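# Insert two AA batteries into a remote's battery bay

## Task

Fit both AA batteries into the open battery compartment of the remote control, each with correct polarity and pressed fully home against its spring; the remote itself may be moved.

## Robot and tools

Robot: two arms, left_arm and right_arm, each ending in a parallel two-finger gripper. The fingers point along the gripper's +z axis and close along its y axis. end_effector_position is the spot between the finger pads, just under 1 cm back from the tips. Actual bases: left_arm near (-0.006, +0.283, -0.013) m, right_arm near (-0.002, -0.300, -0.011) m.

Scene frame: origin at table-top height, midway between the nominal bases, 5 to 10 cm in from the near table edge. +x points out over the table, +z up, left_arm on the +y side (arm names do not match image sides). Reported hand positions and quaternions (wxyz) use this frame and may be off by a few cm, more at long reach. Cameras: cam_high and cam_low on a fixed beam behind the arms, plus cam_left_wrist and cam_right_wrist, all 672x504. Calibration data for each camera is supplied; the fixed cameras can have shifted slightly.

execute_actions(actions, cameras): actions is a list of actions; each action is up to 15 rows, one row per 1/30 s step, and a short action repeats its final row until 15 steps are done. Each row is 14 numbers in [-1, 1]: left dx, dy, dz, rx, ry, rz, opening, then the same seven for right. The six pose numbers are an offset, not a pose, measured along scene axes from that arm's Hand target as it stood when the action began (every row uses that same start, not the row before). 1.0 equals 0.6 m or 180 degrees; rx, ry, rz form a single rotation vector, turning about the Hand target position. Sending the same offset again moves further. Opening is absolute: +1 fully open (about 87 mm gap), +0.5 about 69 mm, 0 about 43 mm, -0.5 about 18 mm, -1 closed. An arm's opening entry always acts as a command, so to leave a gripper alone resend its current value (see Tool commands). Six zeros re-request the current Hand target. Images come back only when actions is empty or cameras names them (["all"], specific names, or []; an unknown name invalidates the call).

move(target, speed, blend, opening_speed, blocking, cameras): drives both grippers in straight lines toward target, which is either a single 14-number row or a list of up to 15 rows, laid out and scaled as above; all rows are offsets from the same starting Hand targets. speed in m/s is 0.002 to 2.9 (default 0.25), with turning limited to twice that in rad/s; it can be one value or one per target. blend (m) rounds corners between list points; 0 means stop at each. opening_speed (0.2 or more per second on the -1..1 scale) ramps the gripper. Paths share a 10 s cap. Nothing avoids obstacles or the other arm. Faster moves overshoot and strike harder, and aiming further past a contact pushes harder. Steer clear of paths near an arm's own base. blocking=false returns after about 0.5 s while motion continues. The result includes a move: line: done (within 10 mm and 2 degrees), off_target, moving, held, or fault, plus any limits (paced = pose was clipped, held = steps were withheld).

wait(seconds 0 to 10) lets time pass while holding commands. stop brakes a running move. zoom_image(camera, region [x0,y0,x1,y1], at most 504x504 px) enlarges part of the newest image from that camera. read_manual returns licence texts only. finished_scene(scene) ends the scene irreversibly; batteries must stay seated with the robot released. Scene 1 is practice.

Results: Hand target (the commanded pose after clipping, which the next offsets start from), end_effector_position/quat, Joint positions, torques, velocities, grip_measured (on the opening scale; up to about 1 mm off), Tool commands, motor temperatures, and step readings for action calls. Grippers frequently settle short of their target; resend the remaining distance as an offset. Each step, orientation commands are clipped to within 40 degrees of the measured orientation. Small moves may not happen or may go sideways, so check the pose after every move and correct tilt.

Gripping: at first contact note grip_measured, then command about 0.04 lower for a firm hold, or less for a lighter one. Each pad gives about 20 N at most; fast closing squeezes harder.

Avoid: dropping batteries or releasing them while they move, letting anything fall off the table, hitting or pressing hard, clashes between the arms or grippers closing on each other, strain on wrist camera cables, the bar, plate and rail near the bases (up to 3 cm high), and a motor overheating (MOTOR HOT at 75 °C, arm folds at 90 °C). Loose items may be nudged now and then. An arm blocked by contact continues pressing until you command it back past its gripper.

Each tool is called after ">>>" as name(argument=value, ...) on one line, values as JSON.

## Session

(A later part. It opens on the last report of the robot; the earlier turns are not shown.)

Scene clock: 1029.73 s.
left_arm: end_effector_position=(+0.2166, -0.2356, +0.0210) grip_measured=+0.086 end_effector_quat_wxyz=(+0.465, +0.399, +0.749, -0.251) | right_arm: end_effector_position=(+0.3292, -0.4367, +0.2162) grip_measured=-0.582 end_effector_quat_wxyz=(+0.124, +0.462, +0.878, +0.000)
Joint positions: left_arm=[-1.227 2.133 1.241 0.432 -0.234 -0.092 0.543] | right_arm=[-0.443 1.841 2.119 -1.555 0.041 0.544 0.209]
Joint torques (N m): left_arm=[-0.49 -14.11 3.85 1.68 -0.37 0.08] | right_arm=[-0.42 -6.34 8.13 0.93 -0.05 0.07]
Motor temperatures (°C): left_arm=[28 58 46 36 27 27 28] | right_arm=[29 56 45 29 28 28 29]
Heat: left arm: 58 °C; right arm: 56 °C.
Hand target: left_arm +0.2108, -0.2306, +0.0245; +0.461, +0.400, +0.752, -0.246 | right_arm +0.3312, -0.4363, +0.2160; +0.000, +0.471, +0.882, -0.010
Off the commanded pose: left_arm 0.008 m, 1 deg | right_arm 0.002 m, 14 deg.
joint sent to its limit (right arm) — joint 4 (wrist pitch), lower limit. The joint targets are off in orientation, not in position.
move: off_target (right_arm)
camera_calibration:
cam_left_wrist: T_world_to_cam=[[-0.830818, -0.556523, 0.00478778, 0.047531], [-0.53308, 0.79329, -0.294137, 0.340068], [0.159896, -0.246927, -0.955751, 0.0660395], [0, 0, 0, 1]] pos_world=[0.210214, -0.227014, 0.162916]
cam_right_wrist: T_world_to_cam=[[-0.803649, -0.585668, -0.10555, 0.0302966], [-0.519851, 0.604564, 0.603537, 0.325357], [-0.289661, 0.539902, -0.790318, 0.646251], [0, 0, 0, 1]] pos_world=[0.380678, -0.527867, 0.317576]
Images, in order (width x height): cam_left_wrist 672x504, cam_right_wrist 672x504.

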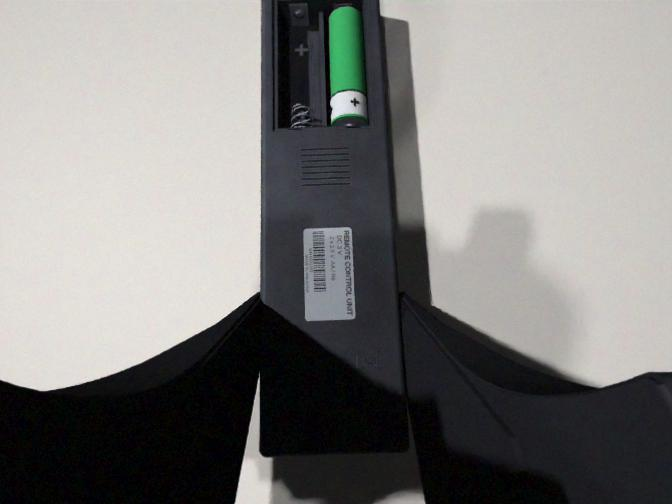

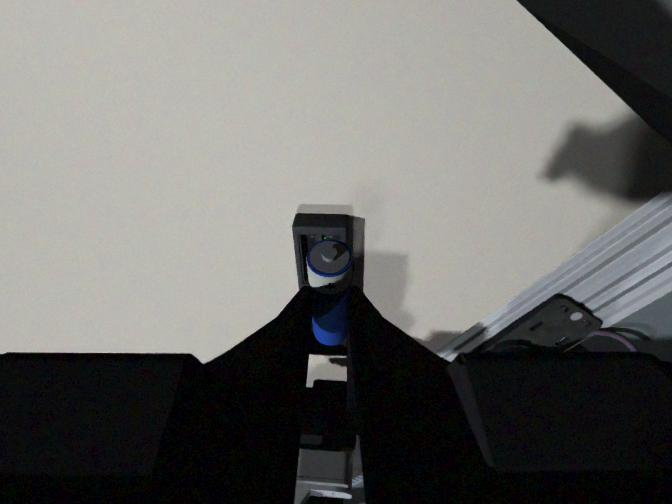

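>>> move(target=[[0,0,0,0,0,0,0.4,0,0,0,0,0,0,-0.75],[-0.017,0.025,0.0,0,0,0,0.4,0,0,0,0,0,0,-0.75],[-0.017,0.025,0,0,0,0,0,0,0,0,0,0,0,-0.75]], speed=0.05, opening_speed=0.5)

>>> move(target=[0,0,0,0,0,0,0,-0.06,0.2,-0.12,-0.055,-0.037,0,-0.75], speed=0.12, cameras=["all"])

Scene clock: 1055.47 s.
left_arm: end_effector_position=(+0.2047, -0.2207, +0.0210) grip_measured=+0.087 end_effector_quat_wxyz=(+0.464, +0.400, +0.750, -0.250) | right_arm: end_effector_position=(+0.3292, -0.4367, +0.2162) grip_measured=-0.582 end_effector_quat_wxyz=(+0.124, +0.462, +0.878, +0.000)
Joint positions: left_arm=[-1.241 2.079 1.154 0.461 -0.247 -0.098 0.544] | right_arm=[-0.443 1.841 2.119 -1.555 0.041 0.544 0.209]
Joint torques (N m): left_arm=[-0.24 -13.45 3.81 1.69 -0.36 0.09] | right_arm=[-0.1 -6.54 7.82 1.01 -0.02 0.07]
Motor temperatures (°C): left_arm=[28 68 43 36 27 27 29] | right_arm=[29 54 46 29 28 28 30]
Heat: left arm: 68 °C; right arm: 54 °C.
Hand target: left_arm +0.2007, -0.2156, +0.0246; +0.462, +0.400, +0.752, -0.246 | right_arm +0.3312, -0.4363, +0.2160; +0.000, +0.471, +0.882, -0.010
Off the commanded pose: left_arm 0.007 m, 1 deg | right_arm 0.002 m, 14 deg.
joint sent to its limit (right arm) — joint 4 (wrist pitch), lower limit. The joint targets are off in orientation, not in position.
move: off_target (right_arm)

Scene clock: 1057.43 s.
left_arm: end_effector_position=(+0.2047, -0.2207, +0.0210) grip_measured=+0.087 end_effector_quat_wxyz=(+0.464, +0.400, +0.750, -0.250) | right_arm: end_effector_position=(+0.2942, -0.3166, +0.1345) grip_measured=-0.582 end_effector_quat_wxyz=(+0.067, +0.462, +0.882, -0.066)
Joint positions: left_arm=[-1.241 2.079 1.154 0.461 -0.247 -0.098 0.544] | right_arm=[-0.046 1.656 1.547 -1.367 0.217 0.937 0.209]
Joint torques (N m): left_arm=[-0.24 -13.45 3.82 1.69 -0.36 0.09] | right_arm=[0.69 -9.81 5.59 0.82 0.33 0.14]
Motor temperatures (°C): left_arm=[28 68 43 36 27 27 29] | right_arm=[29 55 46 29 28 28 30]
Heat: left arm: 68 °C; right arm: 55 °C.
Hand target: left_arm +0.2007, -0.2156, +0.0246; +0.462, +0.400, +0.752, -0.246 | right_arm +0.2953, -0.3164, +0.1441; +0.092, +0.469, +0.876, -0.058
Off the commanded pose: left_arm 0.007 m, 1 deg | right_arm 0.009 m, 3 deg.
move: off_target (right_arm)
camera_calibration:
cam_left_wrist: T_world_to_cam=[[-0.831594, -0.555371, 0.00384929, 0.0463473], [-0.532275, 0.794993, -0.290981, 0.321985], [0.158542, -0.244026, -0.956721, 0.0726416], [0, 0, 0, 1]] pos_world=[0.19841, -0.21251, 0.163011]
cam_right_wrist: T_world_to_cam=[[-0.814279, -0.577083, 0.062654, 0.0471488], [-0.410744, 0.649087, 0.640293, 0.260871], [-0.41017, 0.495642, -0.765571, 0.524879], [0, 0, 0, 1]] pos_world=[0.360833, -0.402271, 0.231845]

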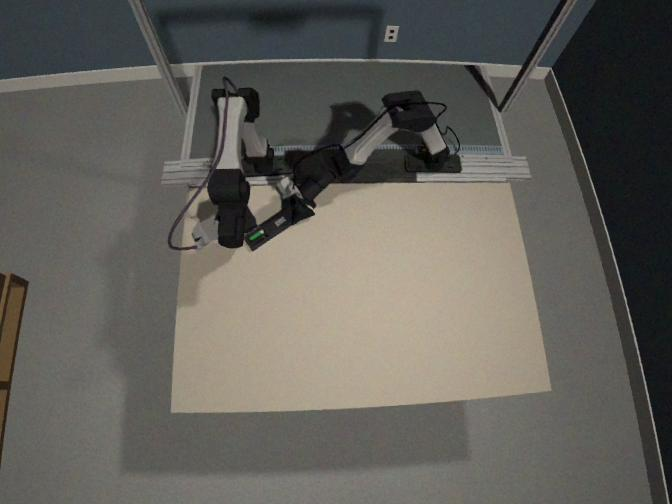

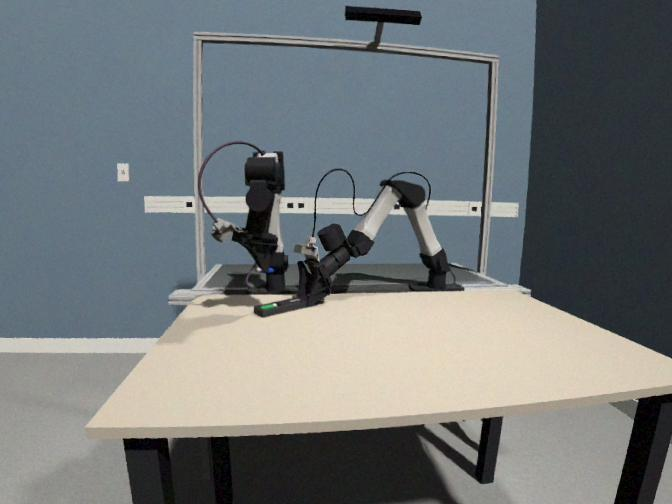

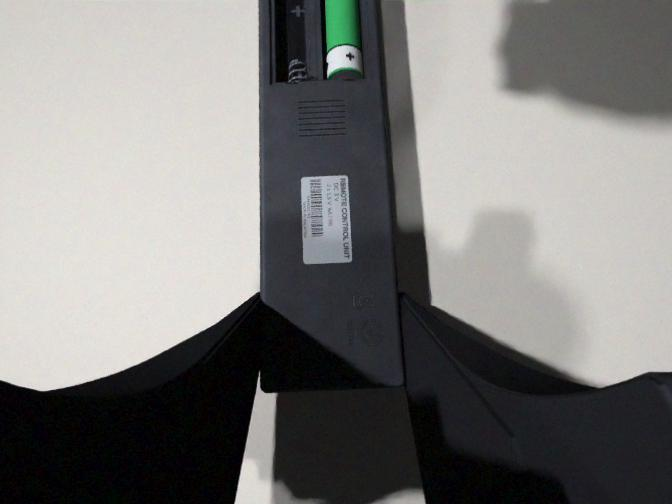

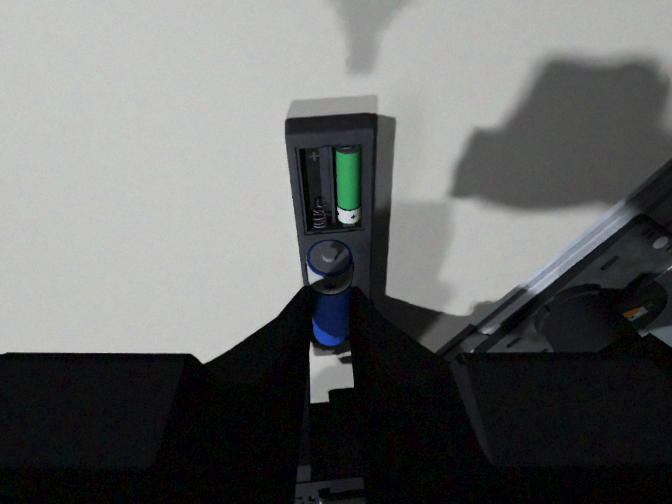

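>>> move(target=[0,0,0,0,0,0,0,-0.0015,0.009,-0.124,-0.055,-0.037,0.011,-0.75], speed=0.1, cameras=["cam_left_wrist","cam_right_wrist","cam_low"])

>>> zoom_image(camera="cam_left_wrist", region=[230, 0, 430, 150])

>>> zoom_image(camera="cam_low", region=[230, 230, 370, 330])

Scene clock: 1082.33 s.
left_arm: end_effector_position=(+0.2047, -0.2207, +0.0210) grip_measured=+0.087 end_effector_quat_wxyz=(+0.464, +0.400, +0.750, -0.250) | right_arm: end_effector_position=(+0.2904, -0.3118, +0.0610) grip_measured=-0.582 end_effector_quat_wxyz=(+0.159, +0.439, +0.877, -0.114)
Joint positions: left_arm=[-1.241 2.079 1.154 0.461 -0.247 -0.098 0.544] | right_arm=[0.072 1.558 1.131 -0.959 0.407 0.991 0.209]
Joint torques (N m): left_arm=[-0.27 -13.45 3.84 1.69 -0.35 0.09] | right_arm=[1.07 -8.61 5.48 1.07 0.42 0.15]
Motor temperatures (°C): left_arm=[28 66 42 36 27 27 29] | right_arm=[29 61 44 29 28 28 30]
Heat: left arm: 66 °C; right arm: 61 °C.
Hand target: left_arm +0.2007, -0.2156, +0.0246; +0.462, +0.400, +0.752, -0.246 | right_arm +0.2943, -0.3109, +0.0696; +0.184, +0.447, +0.869, -0.105
Off the commanded pose: left_arm 0.007 m, 1 deg | right_arm 0.010 m, 3 deg.
move: off_target (right_arm)
camera_calibration:
cam_left_wrist: T_world_to_cam=[[-0.831594, -0.555371, 0.00384929, 0.0463473], [-0.532275, 0.794993, -0.290981, 0.321985], [0.158542, -0.244026, -0.956721, 0.0726416], [0, 0, 0, 1]] pos_world=[0.19841, -0.21251, 0.163011]
cam_right_wrist: T_world_to_cam=[[-0.797694, -0.598699, 0.0724219, 0.0392469], [-0.50365, 0.727427, 0.466033, 0.365263], [-0.331695, 0.335276, -0.881799, 0.398918], [0, 0, 0, 1]] pos_world=[0.347591, -0.375953, 0.178699]
Images, in order (width x height): cam_low 672x504, cam_left_wrist 672x504, cam_right_wrist 672x504.

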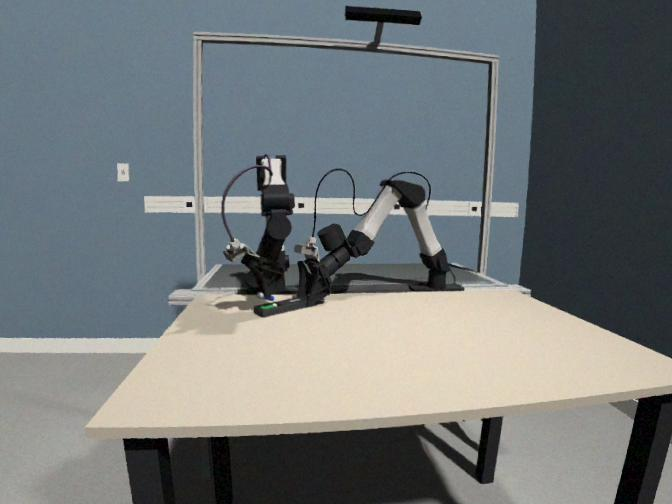

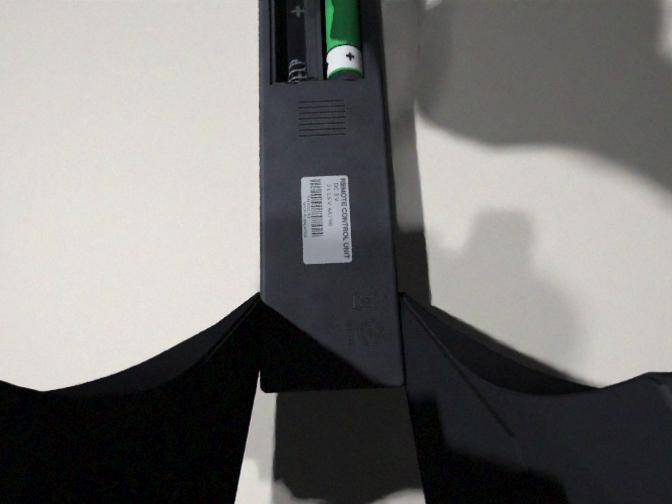

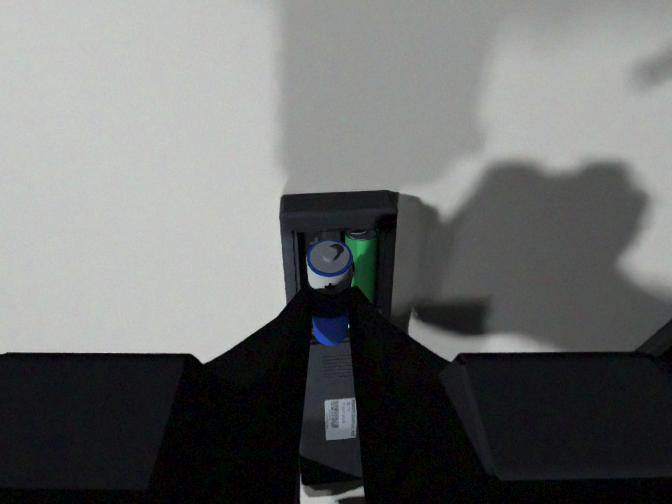

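Scaled by 2.520 from the camera's 672x504 image, which has a finer 960x720 frame.

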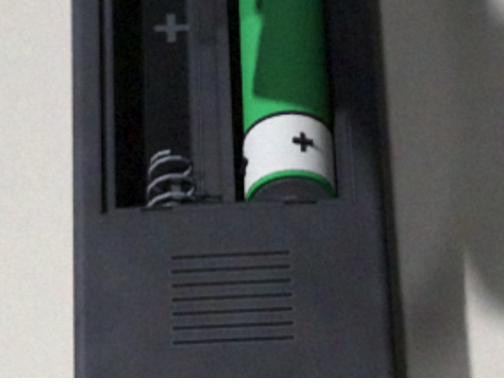

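Scaled by 3.600 from the camera's 672x504 image, which has a finer 960x720 frame.

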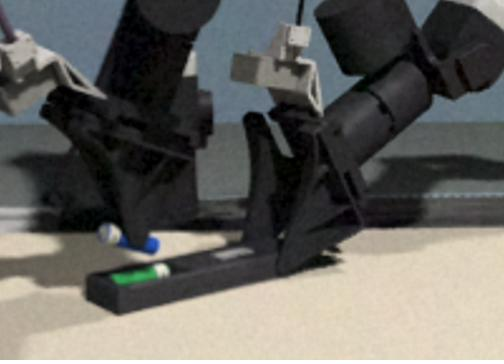

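>>> move(target=[0,0,0,0,0,0,0,-0.001,0.005,-0.042,0.012,-0.015,0,-0.75], speed=0.06, cameras=["cam_left_wrist","cam_right_wrist","cam_low"])

>>> zoom_image(camera="cam_left_wrist", region=[230, 0, 430, 150])

>>> zoom_image(camera="cam_low", region=[240, 270, 320, 330])

>>> zoom_image(camera="cam_right_wrist", region=[230, 150, 480, 400])

Scene clock: 1120.53 s.
left_arm: end_effector_position=(+0.2047, -0.2207, +0.0210) grip_measured=+0.087 end_effector_quat_wxyz=(+0.464, +0.400, +0.750, -0.250) | right_arm: end_effector_position=(+0.2897, -0.3081, +0.0386) grip_measured=-0.582 end_effector_quat_wxyz=(+0.180, +0.444, +0.873, -0.091)
Joint positions: left_arm=[-1.241 2.079 1.154 0.461 -0.247 -0.098 0.544] | right_arm=[0.071 1.522 0.999 -0.801 0.389 0.991 0.209]
Joint torques (N m): left_arm=[-0.25 -13.45 3.82 1.69 -0.35 0.09] | right_arm=[-0.35 -7.49 5.41 1.22 0.23 -0.04]
Motor temperatures (°C): left_arm=[28 66 41 37 27 27 29] | right_arm=[29 63 43 30 29 28 30]
Heat: left arm: 66 °C; right arm: 63 °C.
Hand target: left_arm +0.2007, -0.2156, +0.0246; +0.462, +0.401, +0.752, -0.246 | right_arm +0.2937, -0.3079, +0.0444; +0.196, +0.452, +0.867, -0.078
Off the commanded pose: left_arm 0.007 m, 1 deg | right_arm 0.007 m, 3 deg.
move: off_target (right_arm)
camera_calibration:
cam_left_wrist: T_world_to_cam=[[-0.831594, -0.555371, 0.00384929, 0.0463473], [-0.532275, 0.794993, -0.290981, 0.321985], [0.158542, -0.244026, -0.956721, 0.0726416], [0, 0, 0, 1]] pos_world=[0.19841, -0.21251, 0.163011]
cam_right_wrist: T_world_to_cam=[[-0.800475, -0.599274, 0.0105074, 0.045633], [-0.530756, 0.716881, 0.452084, 0.377869], [-0.278454, 0.356305, -0.891914, 0.369127], [0, 0, 0, 1]] pos_world=[0.33987, -0.375062, 0.157922]
Images, in order (width x height): cam_low 672x504, cam_left_wrist 672x504, cam_right_wrist 672x504.

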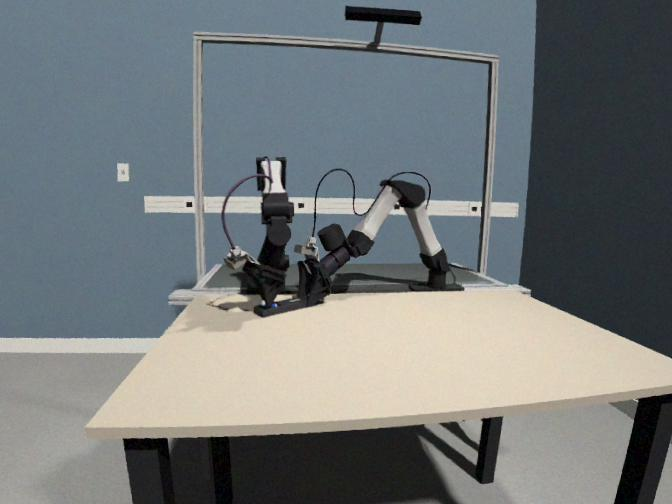

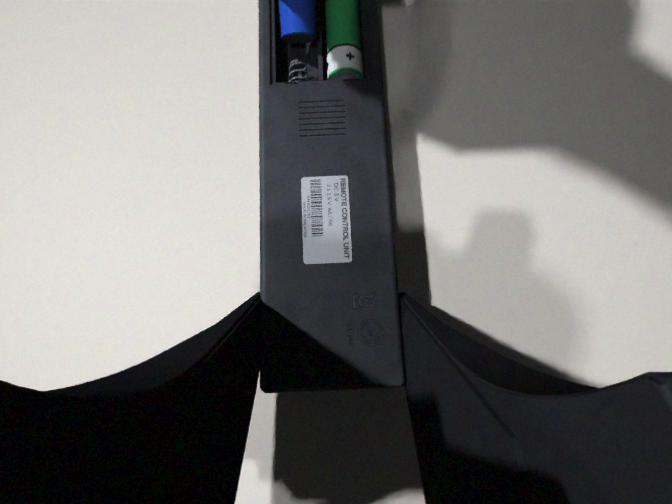

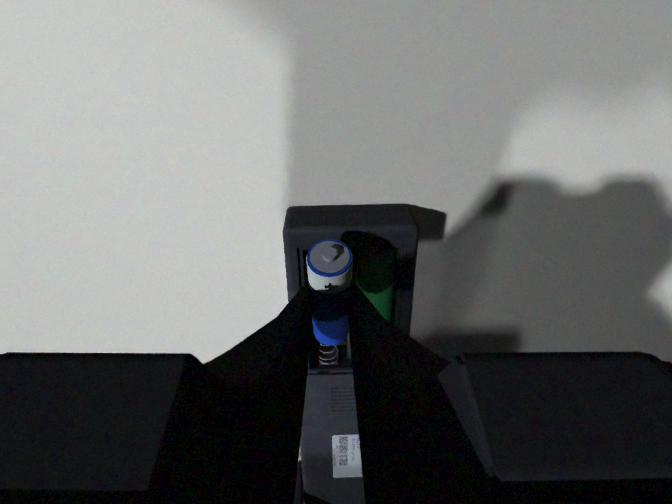

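Scaled by 2.520 from the camera's 672x504 image, which has a finer 960x720 frame.

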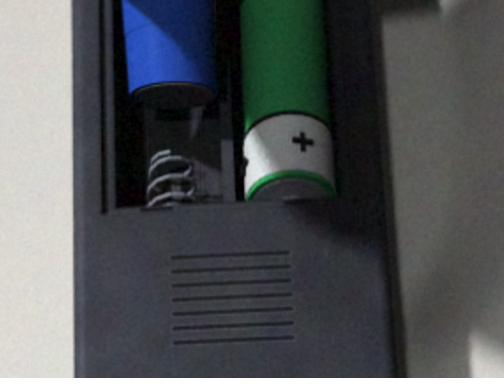

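Scaled by 6.300 from the camera's 672x504 image, which has a finer 960x720 frame.

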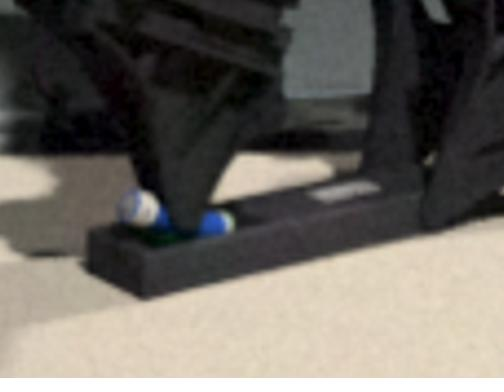

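Scaled by 2.016 from the camera's 672x504 image, which has a finer 960x720 frame.

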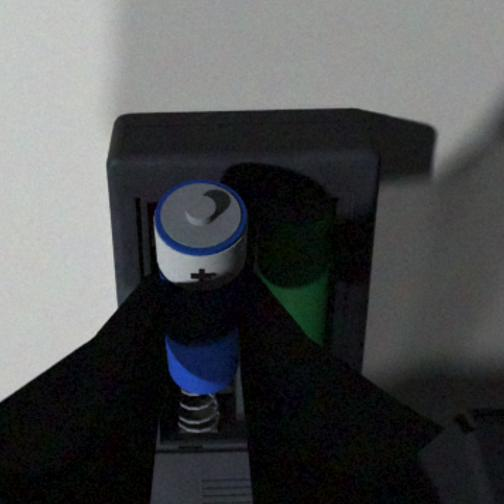

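>>> move(target=[[0,0,0,0,0,0,0,0,0,-0.011,0,0,0,-0.8],[0,0,0,0,0,0,0,-0.015,0.02,-0.011,0,0,0,-0.85]], speed=0.05, cameras=["cam_left_wrist","cam_right_wrist"])

>>> zoom_image(camera="cam_left_wrist", region=[230, 0, 430, 150])

>>> zoom_image(camera="cam_right_wrist", region=[230, 150, 480, 400])

Scene clock: 1132.53 s.
left_arm: end_effector_position=(+0.2047, -0.2207, +0.0210) grip_measured=+0.087 end_effector_quat_wxyz=(+0.464, +0.400, +0.750, -0.250) | right_arm: end_effector_position=(+0.2863, -0.3013, +0.0354) grip_measured=-0.582 end_effector_quat_wxyz=(+0.191, +0.448, +0.869, -0.089)
Joint positions: left_arm=[-1.241 2.079 1.154 0.461 -0.247 -0.099 0.544] | right_arm=[0.103 1.501 0.961 -0.776 0.406 1.028 0.209]
Joint torques (N m): left_arm=[-0.25 -13.45 3.82 1.69 -0.35 0.09] | right_arm=[1.42 -6.84 5.18 1.09 0.16 0.19]
Motor temperatures (°C): left_arm=[28 66 41 37 27 27 30] | right_arm=[29 62 42 30 29 28 30]
Heat: left arm: 66 °C; right arm: 62 °C.
Hand target: left_arm +0.2007, -0.2156, +0.0246; +0.462, +0.400, +0.752, -0.246 | right_arm +0.2847, -0.2959, +0.0378; +0.196, +0.452, +0.867, -0.078
Off the commanded pose: left_arm 0.007 m, 1 deg | right_arm 0.006 m, 1 deg.
move: done
camera_calibration:
cam_left_wrist: T_world_to_cam=[[-0.831501, -0.555507, 0.0041163, 0.0463394], [-0.532475, 0.794869, -0.290953, 0.322047], [0.158354, -0.244119, -0.956729, 0.0726444], [0, 0, 0, 1]] pos_world=[0.19851, -0.21251, 0.163011]
cam_right_wrist: T_world_to_cam=[[-0.80462, -0.593769, -0.00504956, 0.0503072], [-0.536055, 0.7227, 0.436291, 0.376467], [-0.255407, 0.353755, -0.899791, 0.355814], [0, 0, 0, 1]] pos_world=[0.333162, -0.368073, 0.156163]
Images, in order (width x height): cam_left_wrist 672x504, cam_right_wrist 672x504.

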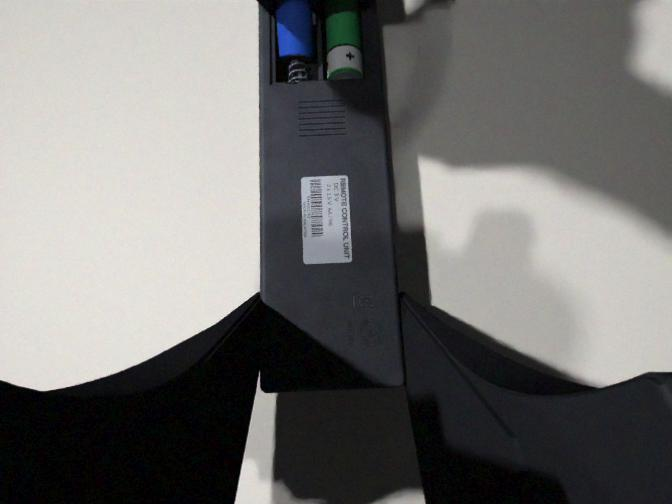

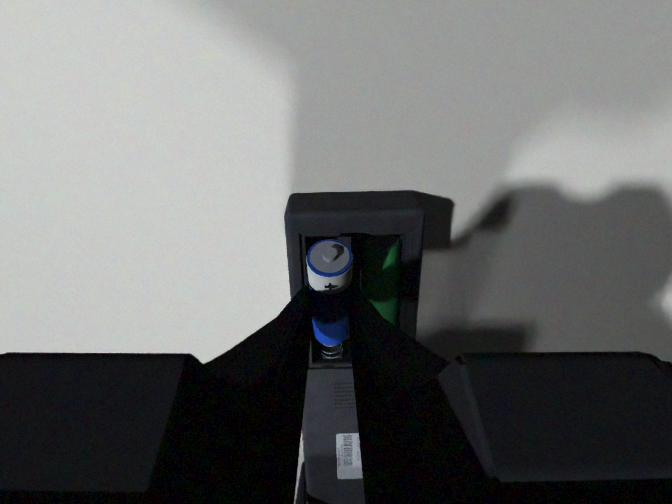

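Scaled by 2.520 from the camera's 672x504 image, which has a finer 960x720 frame.

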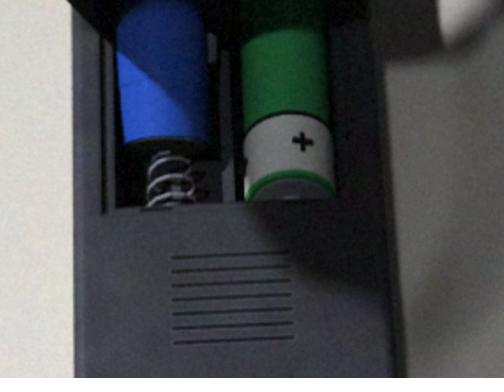

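Scaled by 2.016 from the camera's 672x504 image, which has a finer 960x720 frame.

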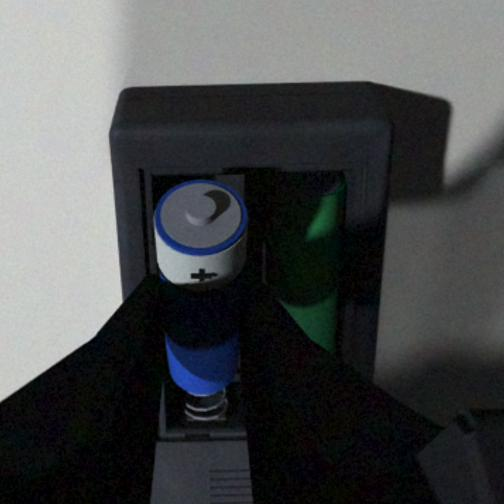

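>>> move(target=[[0,0,0,0,0,0,0,-0.003,0.004,-0.008,0,0,0,-0.85],[0,0,0,0,0,0,0,-0.021,0.028,-0.006,0,0,0,-0.9],[0,0,0,0,0,0,0,-0.033,0.044,-0.004,0.02,0.013,0,-0.9]], speed=0.05, cameras=["cam_left_wrist","cam_right_wrist"])

>>> zoom_image(camera="cam_left_wrist", region=[230, 0, 430, 150])

>>> zoom_image(camera="cam_right_wrist", region=[230, 150, 480, 400])

Scene clock: 1144.40 s.
left_arm: end_effector_position=(+0.2049, -0.2181, +0.0208) grip_measured=+0.087 end_effector_quat_wxyz=(+0.463, +0.398, +0.753, -0.247) | right_arm: end_effector_position=(+0.2809, -0.2907, +0.0349) grip_measured=-0.582 end_effector_quat_wxyz=(+0.208, +0.457, +0.860, -0.093)
Joint positions: left_arm=[-1.241 2.073 1.149 0.453 -0.254 -0.104 0.544] | right_arm=[0.166 1.476 0.927 -0.773 0.451 1.112 0.209]
Joint torques (N m): left_arm=[-0.27 -12.77 4.16 1.8 -0.27 0.17] | right_arm=[1.59 -6.17 6.27 0.24 -0.81 0.14]
Motor temperatures (°C): left_arm=[28 67 41 37 26 27 30] | right_arm=[29 60 41 30 28 28 30]
Heat: left arm: 67 °C; right arm: 60 °C.
Hand target: left_arm +0.2007, -0.2156, +0.0245; +0.461, +0.401, +0.752, -0.246 | right_arm +0.2649, -0.2695, +0.0354; +0.164, +0.457, +0.872, -0.060
Off the commanded pose: left_arm 0.006 m, 0 deg | right_arm 0.027 m, 6 deg.
move: off_target (right_arm); target 2's new opening was sent with right_arm's hand 0.018 m and 3 deg from that target
camera_calibration:
cam_left_wrist: T_world_to_cam=[[-0.826733, -0.562582, 0.00362756, 0.0454114], [-0.540005, 0.791714, -0.285629, 0.320805], [0.157818, -0.238098, -0.958333, 0.0745402], [0, 0, 0, 1]] pos_world=[0.199016, -0.21069, 0.162901]
cam_right_wrist: T_world_to_cam=[[-0.817686, -0.575366, -0.0185467, 0.0618319], [-0.532445, 0.743654, 0.404328, 0.37227], [-0.218844, 0.340488, -0.914426, 0.336698], [0, 0, 0, 1]] pos_world=[0.322456, -0.355906, 0.158513]
Images, in order (width x height): cam_left_wrist 672x504, cam_right_wrist 672x504.

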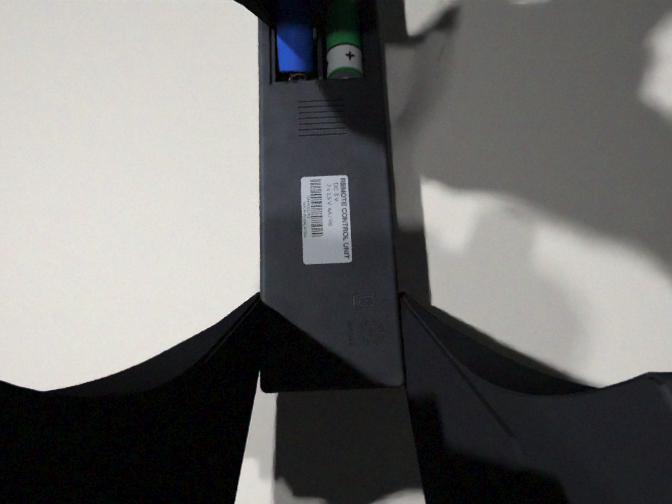

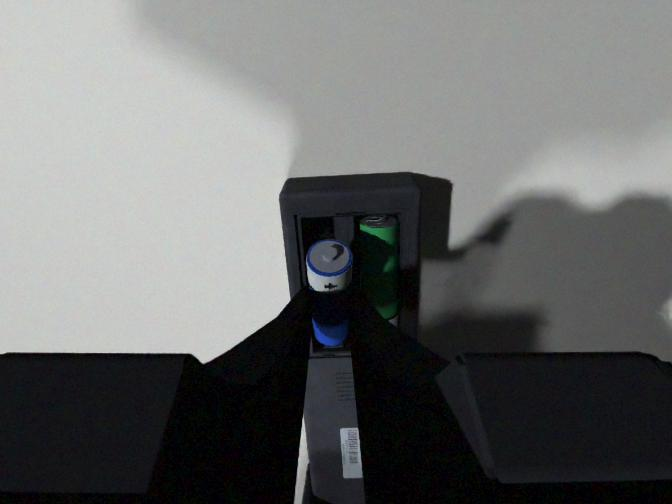

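Scaled by 2.520 from the camera's 672x504 image, which has a finer 960x720 frame.

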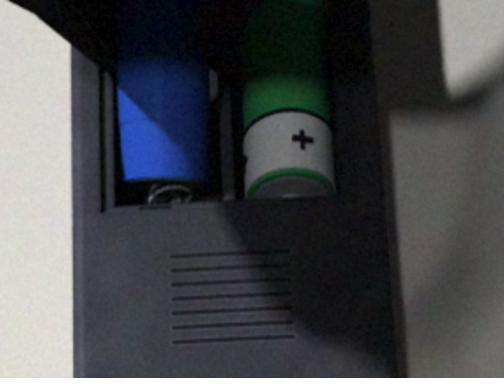

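Scaled by 2.016 from the camera's 672x504 image, which has a finer 960x720 frame.

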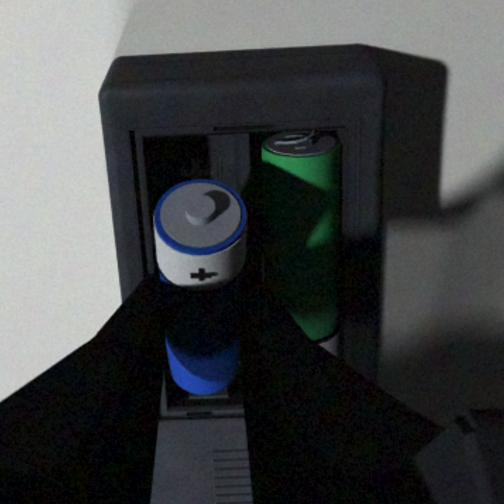

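>>> move(target=[[0,0,0,0,0,0,0,-0.004,0.005,-0.01,0.05,0.034,0,-0.9],[0,0,0,0,0,0,0,-0.008,0.01,-0.022,0.1,0.068,0,-0.9]], speed=0.05, cameras=["cam_left_wrist","cam_right_wrist"])

>>> zoom_image(camera="cam_left_wrist", region=[230, 0, 430, 150])

>>> zoom_image(camera="cam_right_wrist", region=[230, 150, 480, 400])

Scene clock: 1157.20 s.
left_arm: end_effector_position=(+0.2055, -0.2170, +0.0208) grip_measured=+0.087 end_effector_quat_wxyz=(+0.462, +0.395, +0.755, -0.245) | right_arm: end_effector_position=(+0.2825, -0.2919, +0.0328) grip_measured=-0.582 end_effector_quat_wxyz=(+0.075, +0.482, +0.873, +0.001)
Joint positions: left_arm=[-1.241 2.071 1.149 0.447 -0.26 -0.109 0.544] | right_arm=[-0.047 1.58 1.049 -0.874 0.107 0.978 0.209]
Joint torques (N m): left_arm=[-0.25 -12.63 4.16 1.83 -0.2 0.21] | right_arm=[1.85 -2.67 5.44 0.1 -1.1 -0.06]
Motor temperatures (°C): left_arm=[28 68 41 38 26 27 30] | right_arm=[29 57 41 29 29 28 30]
Heat: left arm: 68 °C; right arm: 57 °C.
Hand target: left_arm +0.2007, -0.2156, +0.0245; +0.461, +0.400, +0.752, -0.246 | right_arm +0.2601, -0.2635, +0.0222; -0.003, +0.468, +0.883, +0.029
Off the commanded pose: left_arm 0.006 m, 1 deg | right_arm 0.038 m, 10 deg.
move: off_target (right_arm)
camera_calibration:
cam_left_wrist: T_world_to_cam=[[-0.822071, -0.569365, 0.0047311, 0.0440825], [-0.547239, 0.787777, -0.282731, 0.320797], [0.15725, -0.235014, -0.959187, 0.0754854], [0, 0, 0, 1]] pos_world=[0.199922, -0.209877, 0.162895]
cam_right_wrist: T_world_to_cam=[[-0.833412, -0.548668, -0.0662393, 0.076176], [-0.441846, 0.589516, 0.676198, 0.295323], [-0.331959, 0.592819, -0.733736, 0.435144], [0, 0, 0, 1]] pos_world=[0.338424, -0.390264, 0.12463]
Images, in order (width x height): cam_left_wrist 672x504, cam_right_wrist 672x504.

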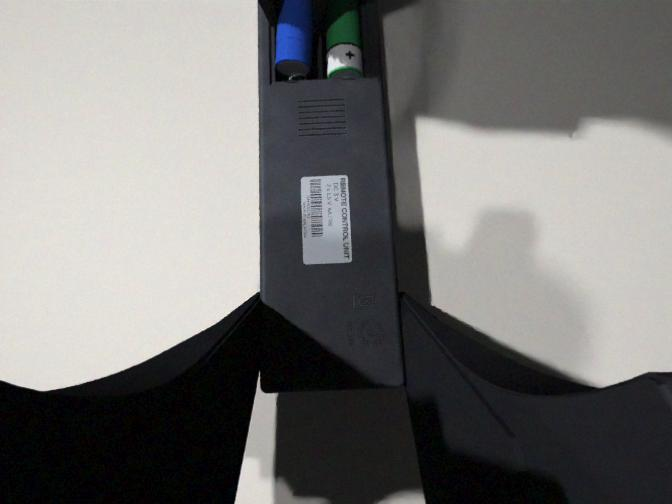

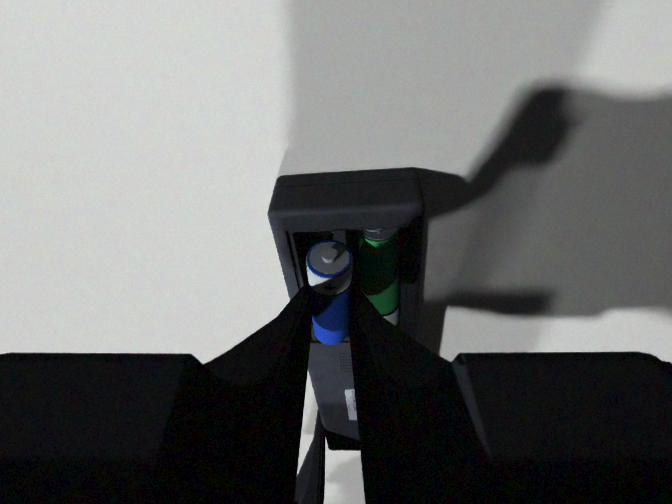

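Scaled by 2.520 from the camera's 672x504 image, which has a finer 960x720 frame.

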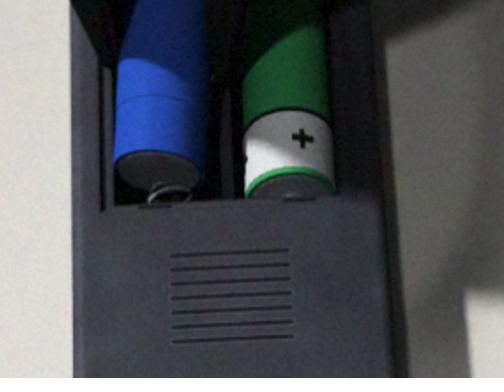

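Scaled by 2.016 from the camera's 672x504 image, which has a finer 960x720 frame.

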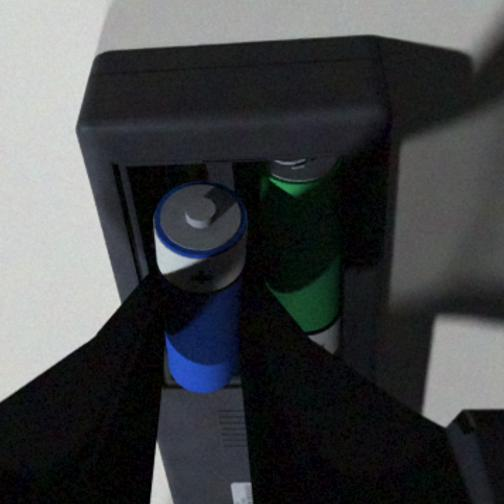

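>>> move(target=[0,0,0,0,0,0,0,0,0,-0.006,0,0,0,-0.4], opening_speed=1, cameras=["cam_left_wrist","cam_right_wrist"])

>>> zoom_image(camera="cam_left_wrist", region=[230, 0, 430, 150])

>>> zoom_image(camera="cam_right_wrist", region=[230, 150, 480, 400])

Scene clock: 1173.60 s.
left_arm: end_effector_position=(+0.2060, -0.2164, +0.0208) grip_measured=+0.087 end_effector_quat_wxyz=(+0.463, +0.393, +0.756, -0.244) | right_arm: end_effector_position=(+0.2775, -0.2757, +0.0324) grip_measured=-0.400 end_effector_quat_wxyz=(+0.042, +0.478, +0.877, +0.033)
Joint positions: left_arm=[-1.241 2.07 1.148 0.447 -0.265 -0.111 0.544] | right_arm=[-0.045 1.593 1.05 -0.891 0.02 0.977 0.3]
Joint torques (N m): left_arm=[-0.27 -12.53 4.26 1.82 -0.14 0.23] | right_arm=[1.92 -3.06 4.21 0.46 -0.31 -0.16]
Motor temperatures (°C): left_arm=[28 71 41 39 26 27 30] | right_arm=[29 53 41 29 30 28 30]
Heat: left arm: 71 °C; right arm: 53 °C.
Hand target: left_arm +0.2007, -0.2156, +0.0246; +0.462, +0.401, +0.752, -0.246 | right_arm +0.2601, -0.2636, +0.0186; -0.003, +0.468, +0.883, +0.029
Off the commanded pose: left_arm 0.007 m, 1 deg | right_arm 0.025 m, 5 deg.
move: off_target (right_arm)
camera_calibration:
cam_left_wrist: T_world_to_cam=[[-0.81929, -0.573363, 0.00433564, 0.0433755], [-0.550958, 0.785136, -0.282854, 0.320833], [0.158774, -0.234128, -0.959153, 0.0754155], [0, 0, 0, 1]] pos_world=[0.200329, -0.209371, 0.162896]
cam_right_wrist: T_world_to_cam=[[-0.827094, -0.554495, -0.0919249, 0.0783418], [-0.431433, 0.521494, 0.736145, 0.260254], [-0.36025, 0.648521, -0.670553, 0.44483], [0, 0, 0, 1]] pos_world=[0.337328, -0.380762, 0.113899]
Images, in order (width x height): cam_left_wrist 672x504, cam_right_wrist 672x504.

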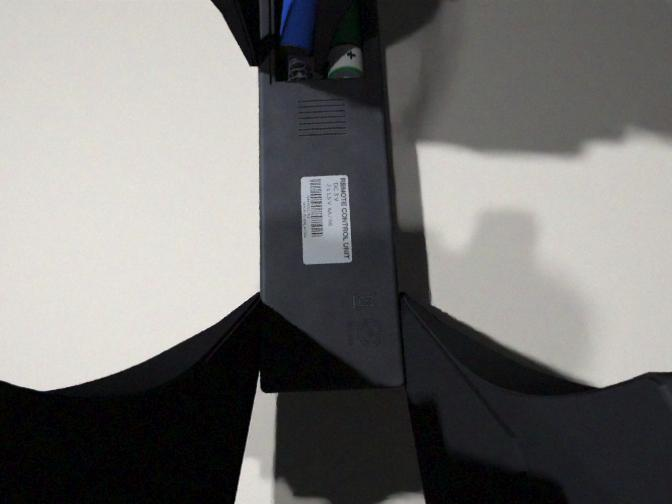

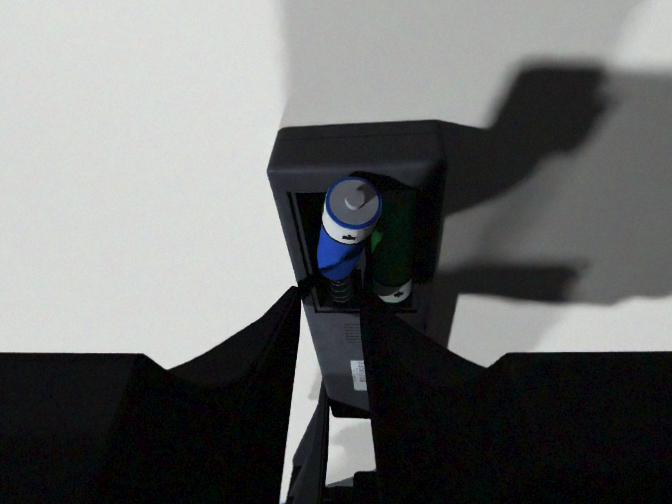

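Scaled by 2.520 from the camera's 672x504 image, which has a finer 960x720 frame.

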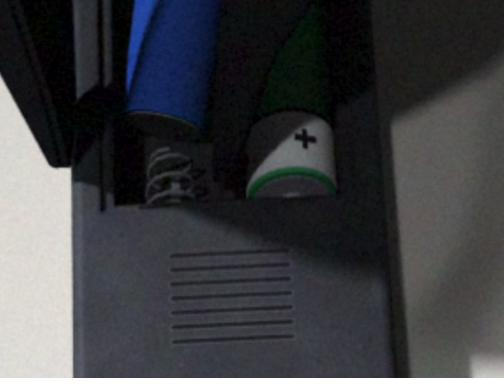

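Scaled by 2.016 from the camera's 672x504 image, which has a finer 960x720 frame.

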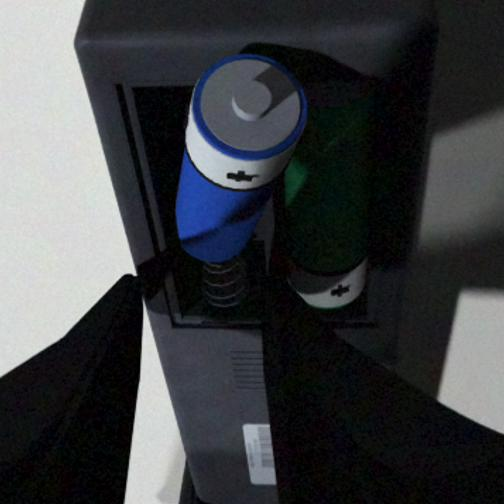

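>>> move(target=[[0,0,0,0,0,0,0,0.02,-0.015,0.13,0,0,0,-0.4],[0,0,0,0,0,0,0,0.051,-0.062,0.125,-0.085,-0.042,-0.044,0]], speed=0.1, cameras=["cam_left_wrist","cam_right_wrist","cam_low"])

>>> zoom_image(camera="cam_right_wrist", region=[230, 100, 480, 350])

>>> zoom_image(camera="cam_low", region=[240, 270, 320, 330])

Scene clock: 1195.20 s.
left_arm: end_effector_position=(+0.2061, -0.2165, +0.0210) grip_measured=+0.087 end_effector_quat_wxyz=(+0.463, +0.393, +0.756, -0.244) | right_arm: end_effector_position=(+0.2880, -0.3017, +0.0863) grip_measured=+0.000 end_effector_quat_wxyz=(+0.097, +0.515, +0.849, -0.066)
Joint positions: left_arm=[-1.241 2.07 1.148 0.448 -0.265 -0.111 0.544] | right_arm=[0.012 1.581 1.272 -1.14 0.26 1.115 0.5]
Joint torques (N m): left_arm=[-0.27 -12.53 4.26 1.82 -0.15 0.24] | right_arm=[0.77 -8.66 5.56 0.88 0.31 0.12]
Motor temperatures (°C): left_arm=[28 72 40 40 26 27 30] | right_arm=[29 50 41 29 29 28 29]
Heat: left arm: 72 °C; right arm: 50 °C.
Hand target: left_arm +0.2007, -0.2156, +0.0246; +0.462, +0.401, +0.752, -0.246 | right_arm +0.2907, -0.3007, +0.0936; +0.119, +0.521, +0.843, -0.058
Off the commanded pose: left_arm 0.006 m, 1 deg | right_arm 0.008 m, 3 deg.
move: off_target (right_arm); target 2's new opening was sent with right_arm's hand 0.008 m and 3 deg from that target
camera_calibration:
cam_left_wrist: T_world_to_cam=[[-0.819247, -0.573423, 0.004513, 0.0433244], [-0.550934, 0.784886, -0.283593, 0.320955], [0.159076, -0.234819, -0.958934, 0.0753672], [0, 0, 0, 1]] pos_world=[0.200329, -0.209372, 0.163097]
cam_right_wrist: T_world_to_cam=[[-0.880472, -0.47359, 0.0219372, 0.107533], [-0.368474, 0.712695, 0.596903, 0.290328], [-0.298322, 0.517473, -0.802013, 0.455505], [0, 0, 0, 1]] pos_world=[0.337546, -0.3917, 0.189665]
Images, in order (width x height): cam_low 672x504, cam_left_wrist 672x504, cam_right_wrist 672x504.

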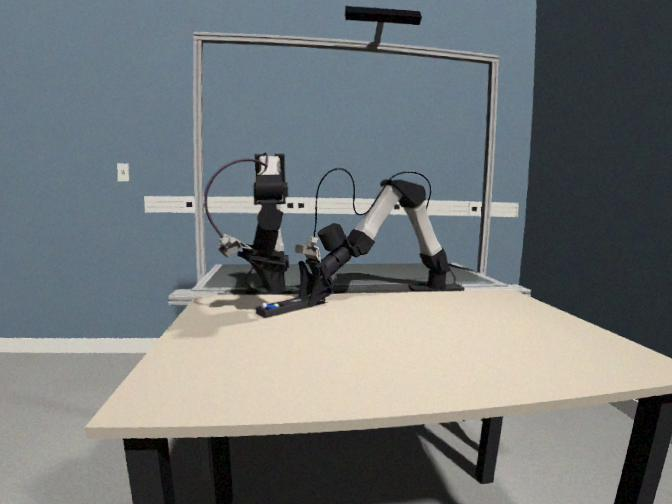

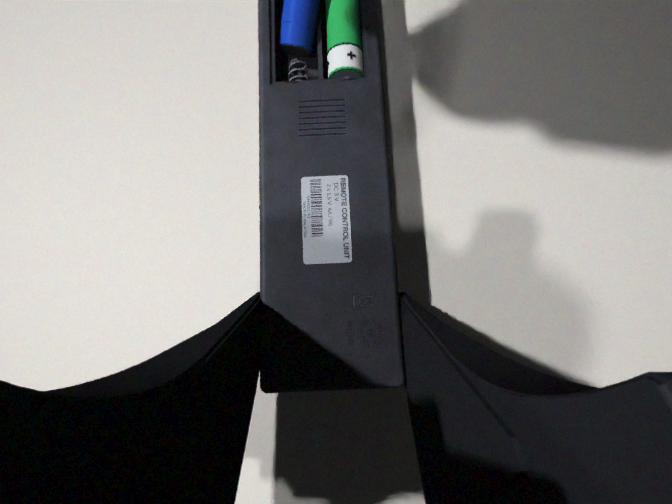

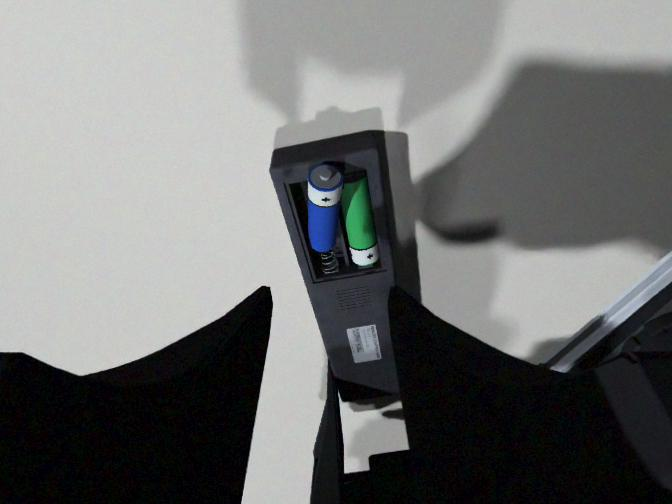

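Scaled by 2.016 from the camera's 672x504 image, which has a finer 960x720 frame.

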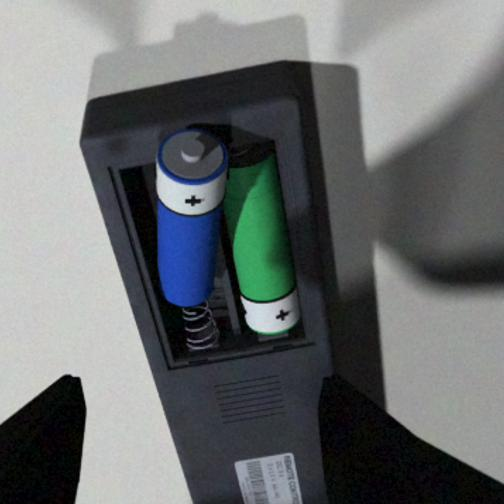

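Scaled by 6.300 from the camera's 672x504 image, which has a finer 960x720 frame.

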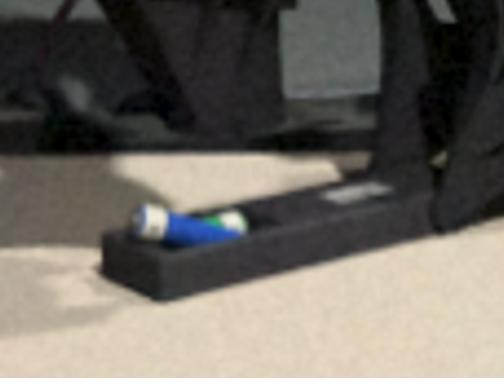

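>>> move(target=[[0,0,0,0,0,0,0,0.007,-0.004,-0.04,0,0,0,-0.3],[0,0,0,0,0,0,0,0.007,-0.004,-0.082,0,0,0,-0.3]], speed=0.07, cameras=["cam_right_wrist"])

>>> zoom_image(camera="cam_right_wrist", region=[230, 150, 480, 400])

Scene clock: 1210.73 s.
left_arm: end_effector_position=(+0.2061, -0.2165, +0.0210) grip_measured=+0.087 end_effector_quat_wxyz=(+0.463, +0.393, +0.756, -0.244) | right_arm: end_effector_position=(+0.2937, -0.3008, +0.0493) grip_measured=-0.300 end_effector_quat_wxyz=(+0.118, +0.519, +0.845, -0.054)
Joint positions: left_arm=[-1.241 2.07 1.148 0.448 -0.265 -0.111 0.544] | right_arm=[0.01 1.581 1.121 -0.94 0.26 1.115 0.35]
Joint torques (N m): left_arm=[-0.25 -12.55 4.27 1.81 -0.14 0.23] | right_arm=[-0.25 -5.07 5.49 1.02 0.22 -0.06]
Motor temperatures (°C): left_arm=[28 72 40 40 26 27 30] | right_arm=[29 53 41 29 29 28 29]
Heat: left arm: 72 °C; right arm: 53 °C.
Hand target: left_arm +0.2007, -0.2156, +0.0246; +0.462, +0.401, +0.752, -0.246 | right_arm +0.2949, -0.3031, +0.0444; +0.119, +0.521, +0.843, -0.058
Off the commanded pose: left_arm 0.006 m, 1 deg | right_arm 0.006 m, 1 deg.
move: done
camera_calibration:
cam_right_wrist: T_world_to_cam=[[-0.882751, -0.469344, -0.021603, 0.117913], [-0.393662, 0.713742, 0.579312, 0.322392], [-0.256478, 0.519893, -0.814819, 0.416138], [0, 0, 0, 1]] pos_world=[0.337731, -0.39111, 0.154859]
Images, in order (width x height): cam_right_wrist 672x504.

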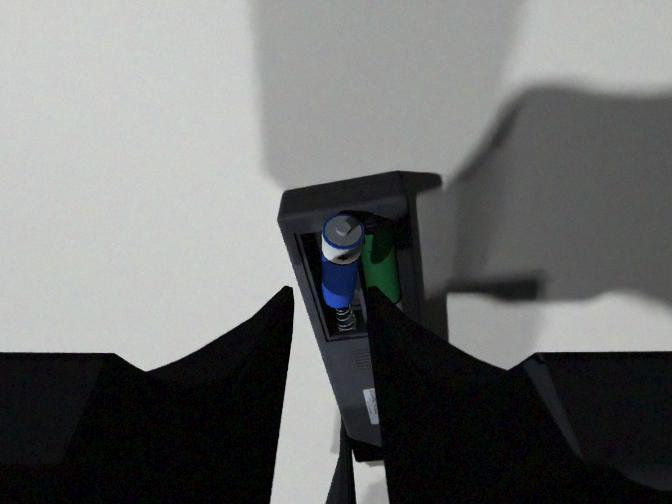

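Scaled by 2.016 from the camera's 672x504 image, which has a finer 960x720 frame.

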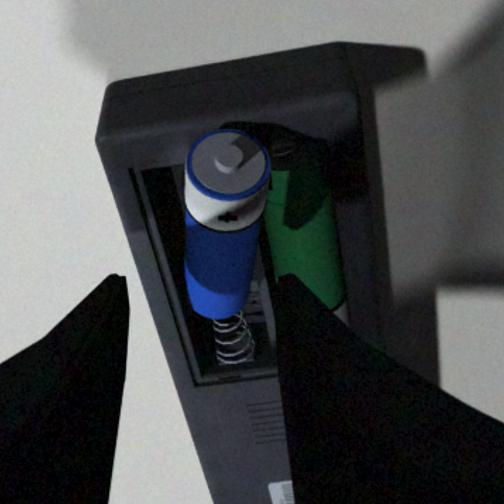

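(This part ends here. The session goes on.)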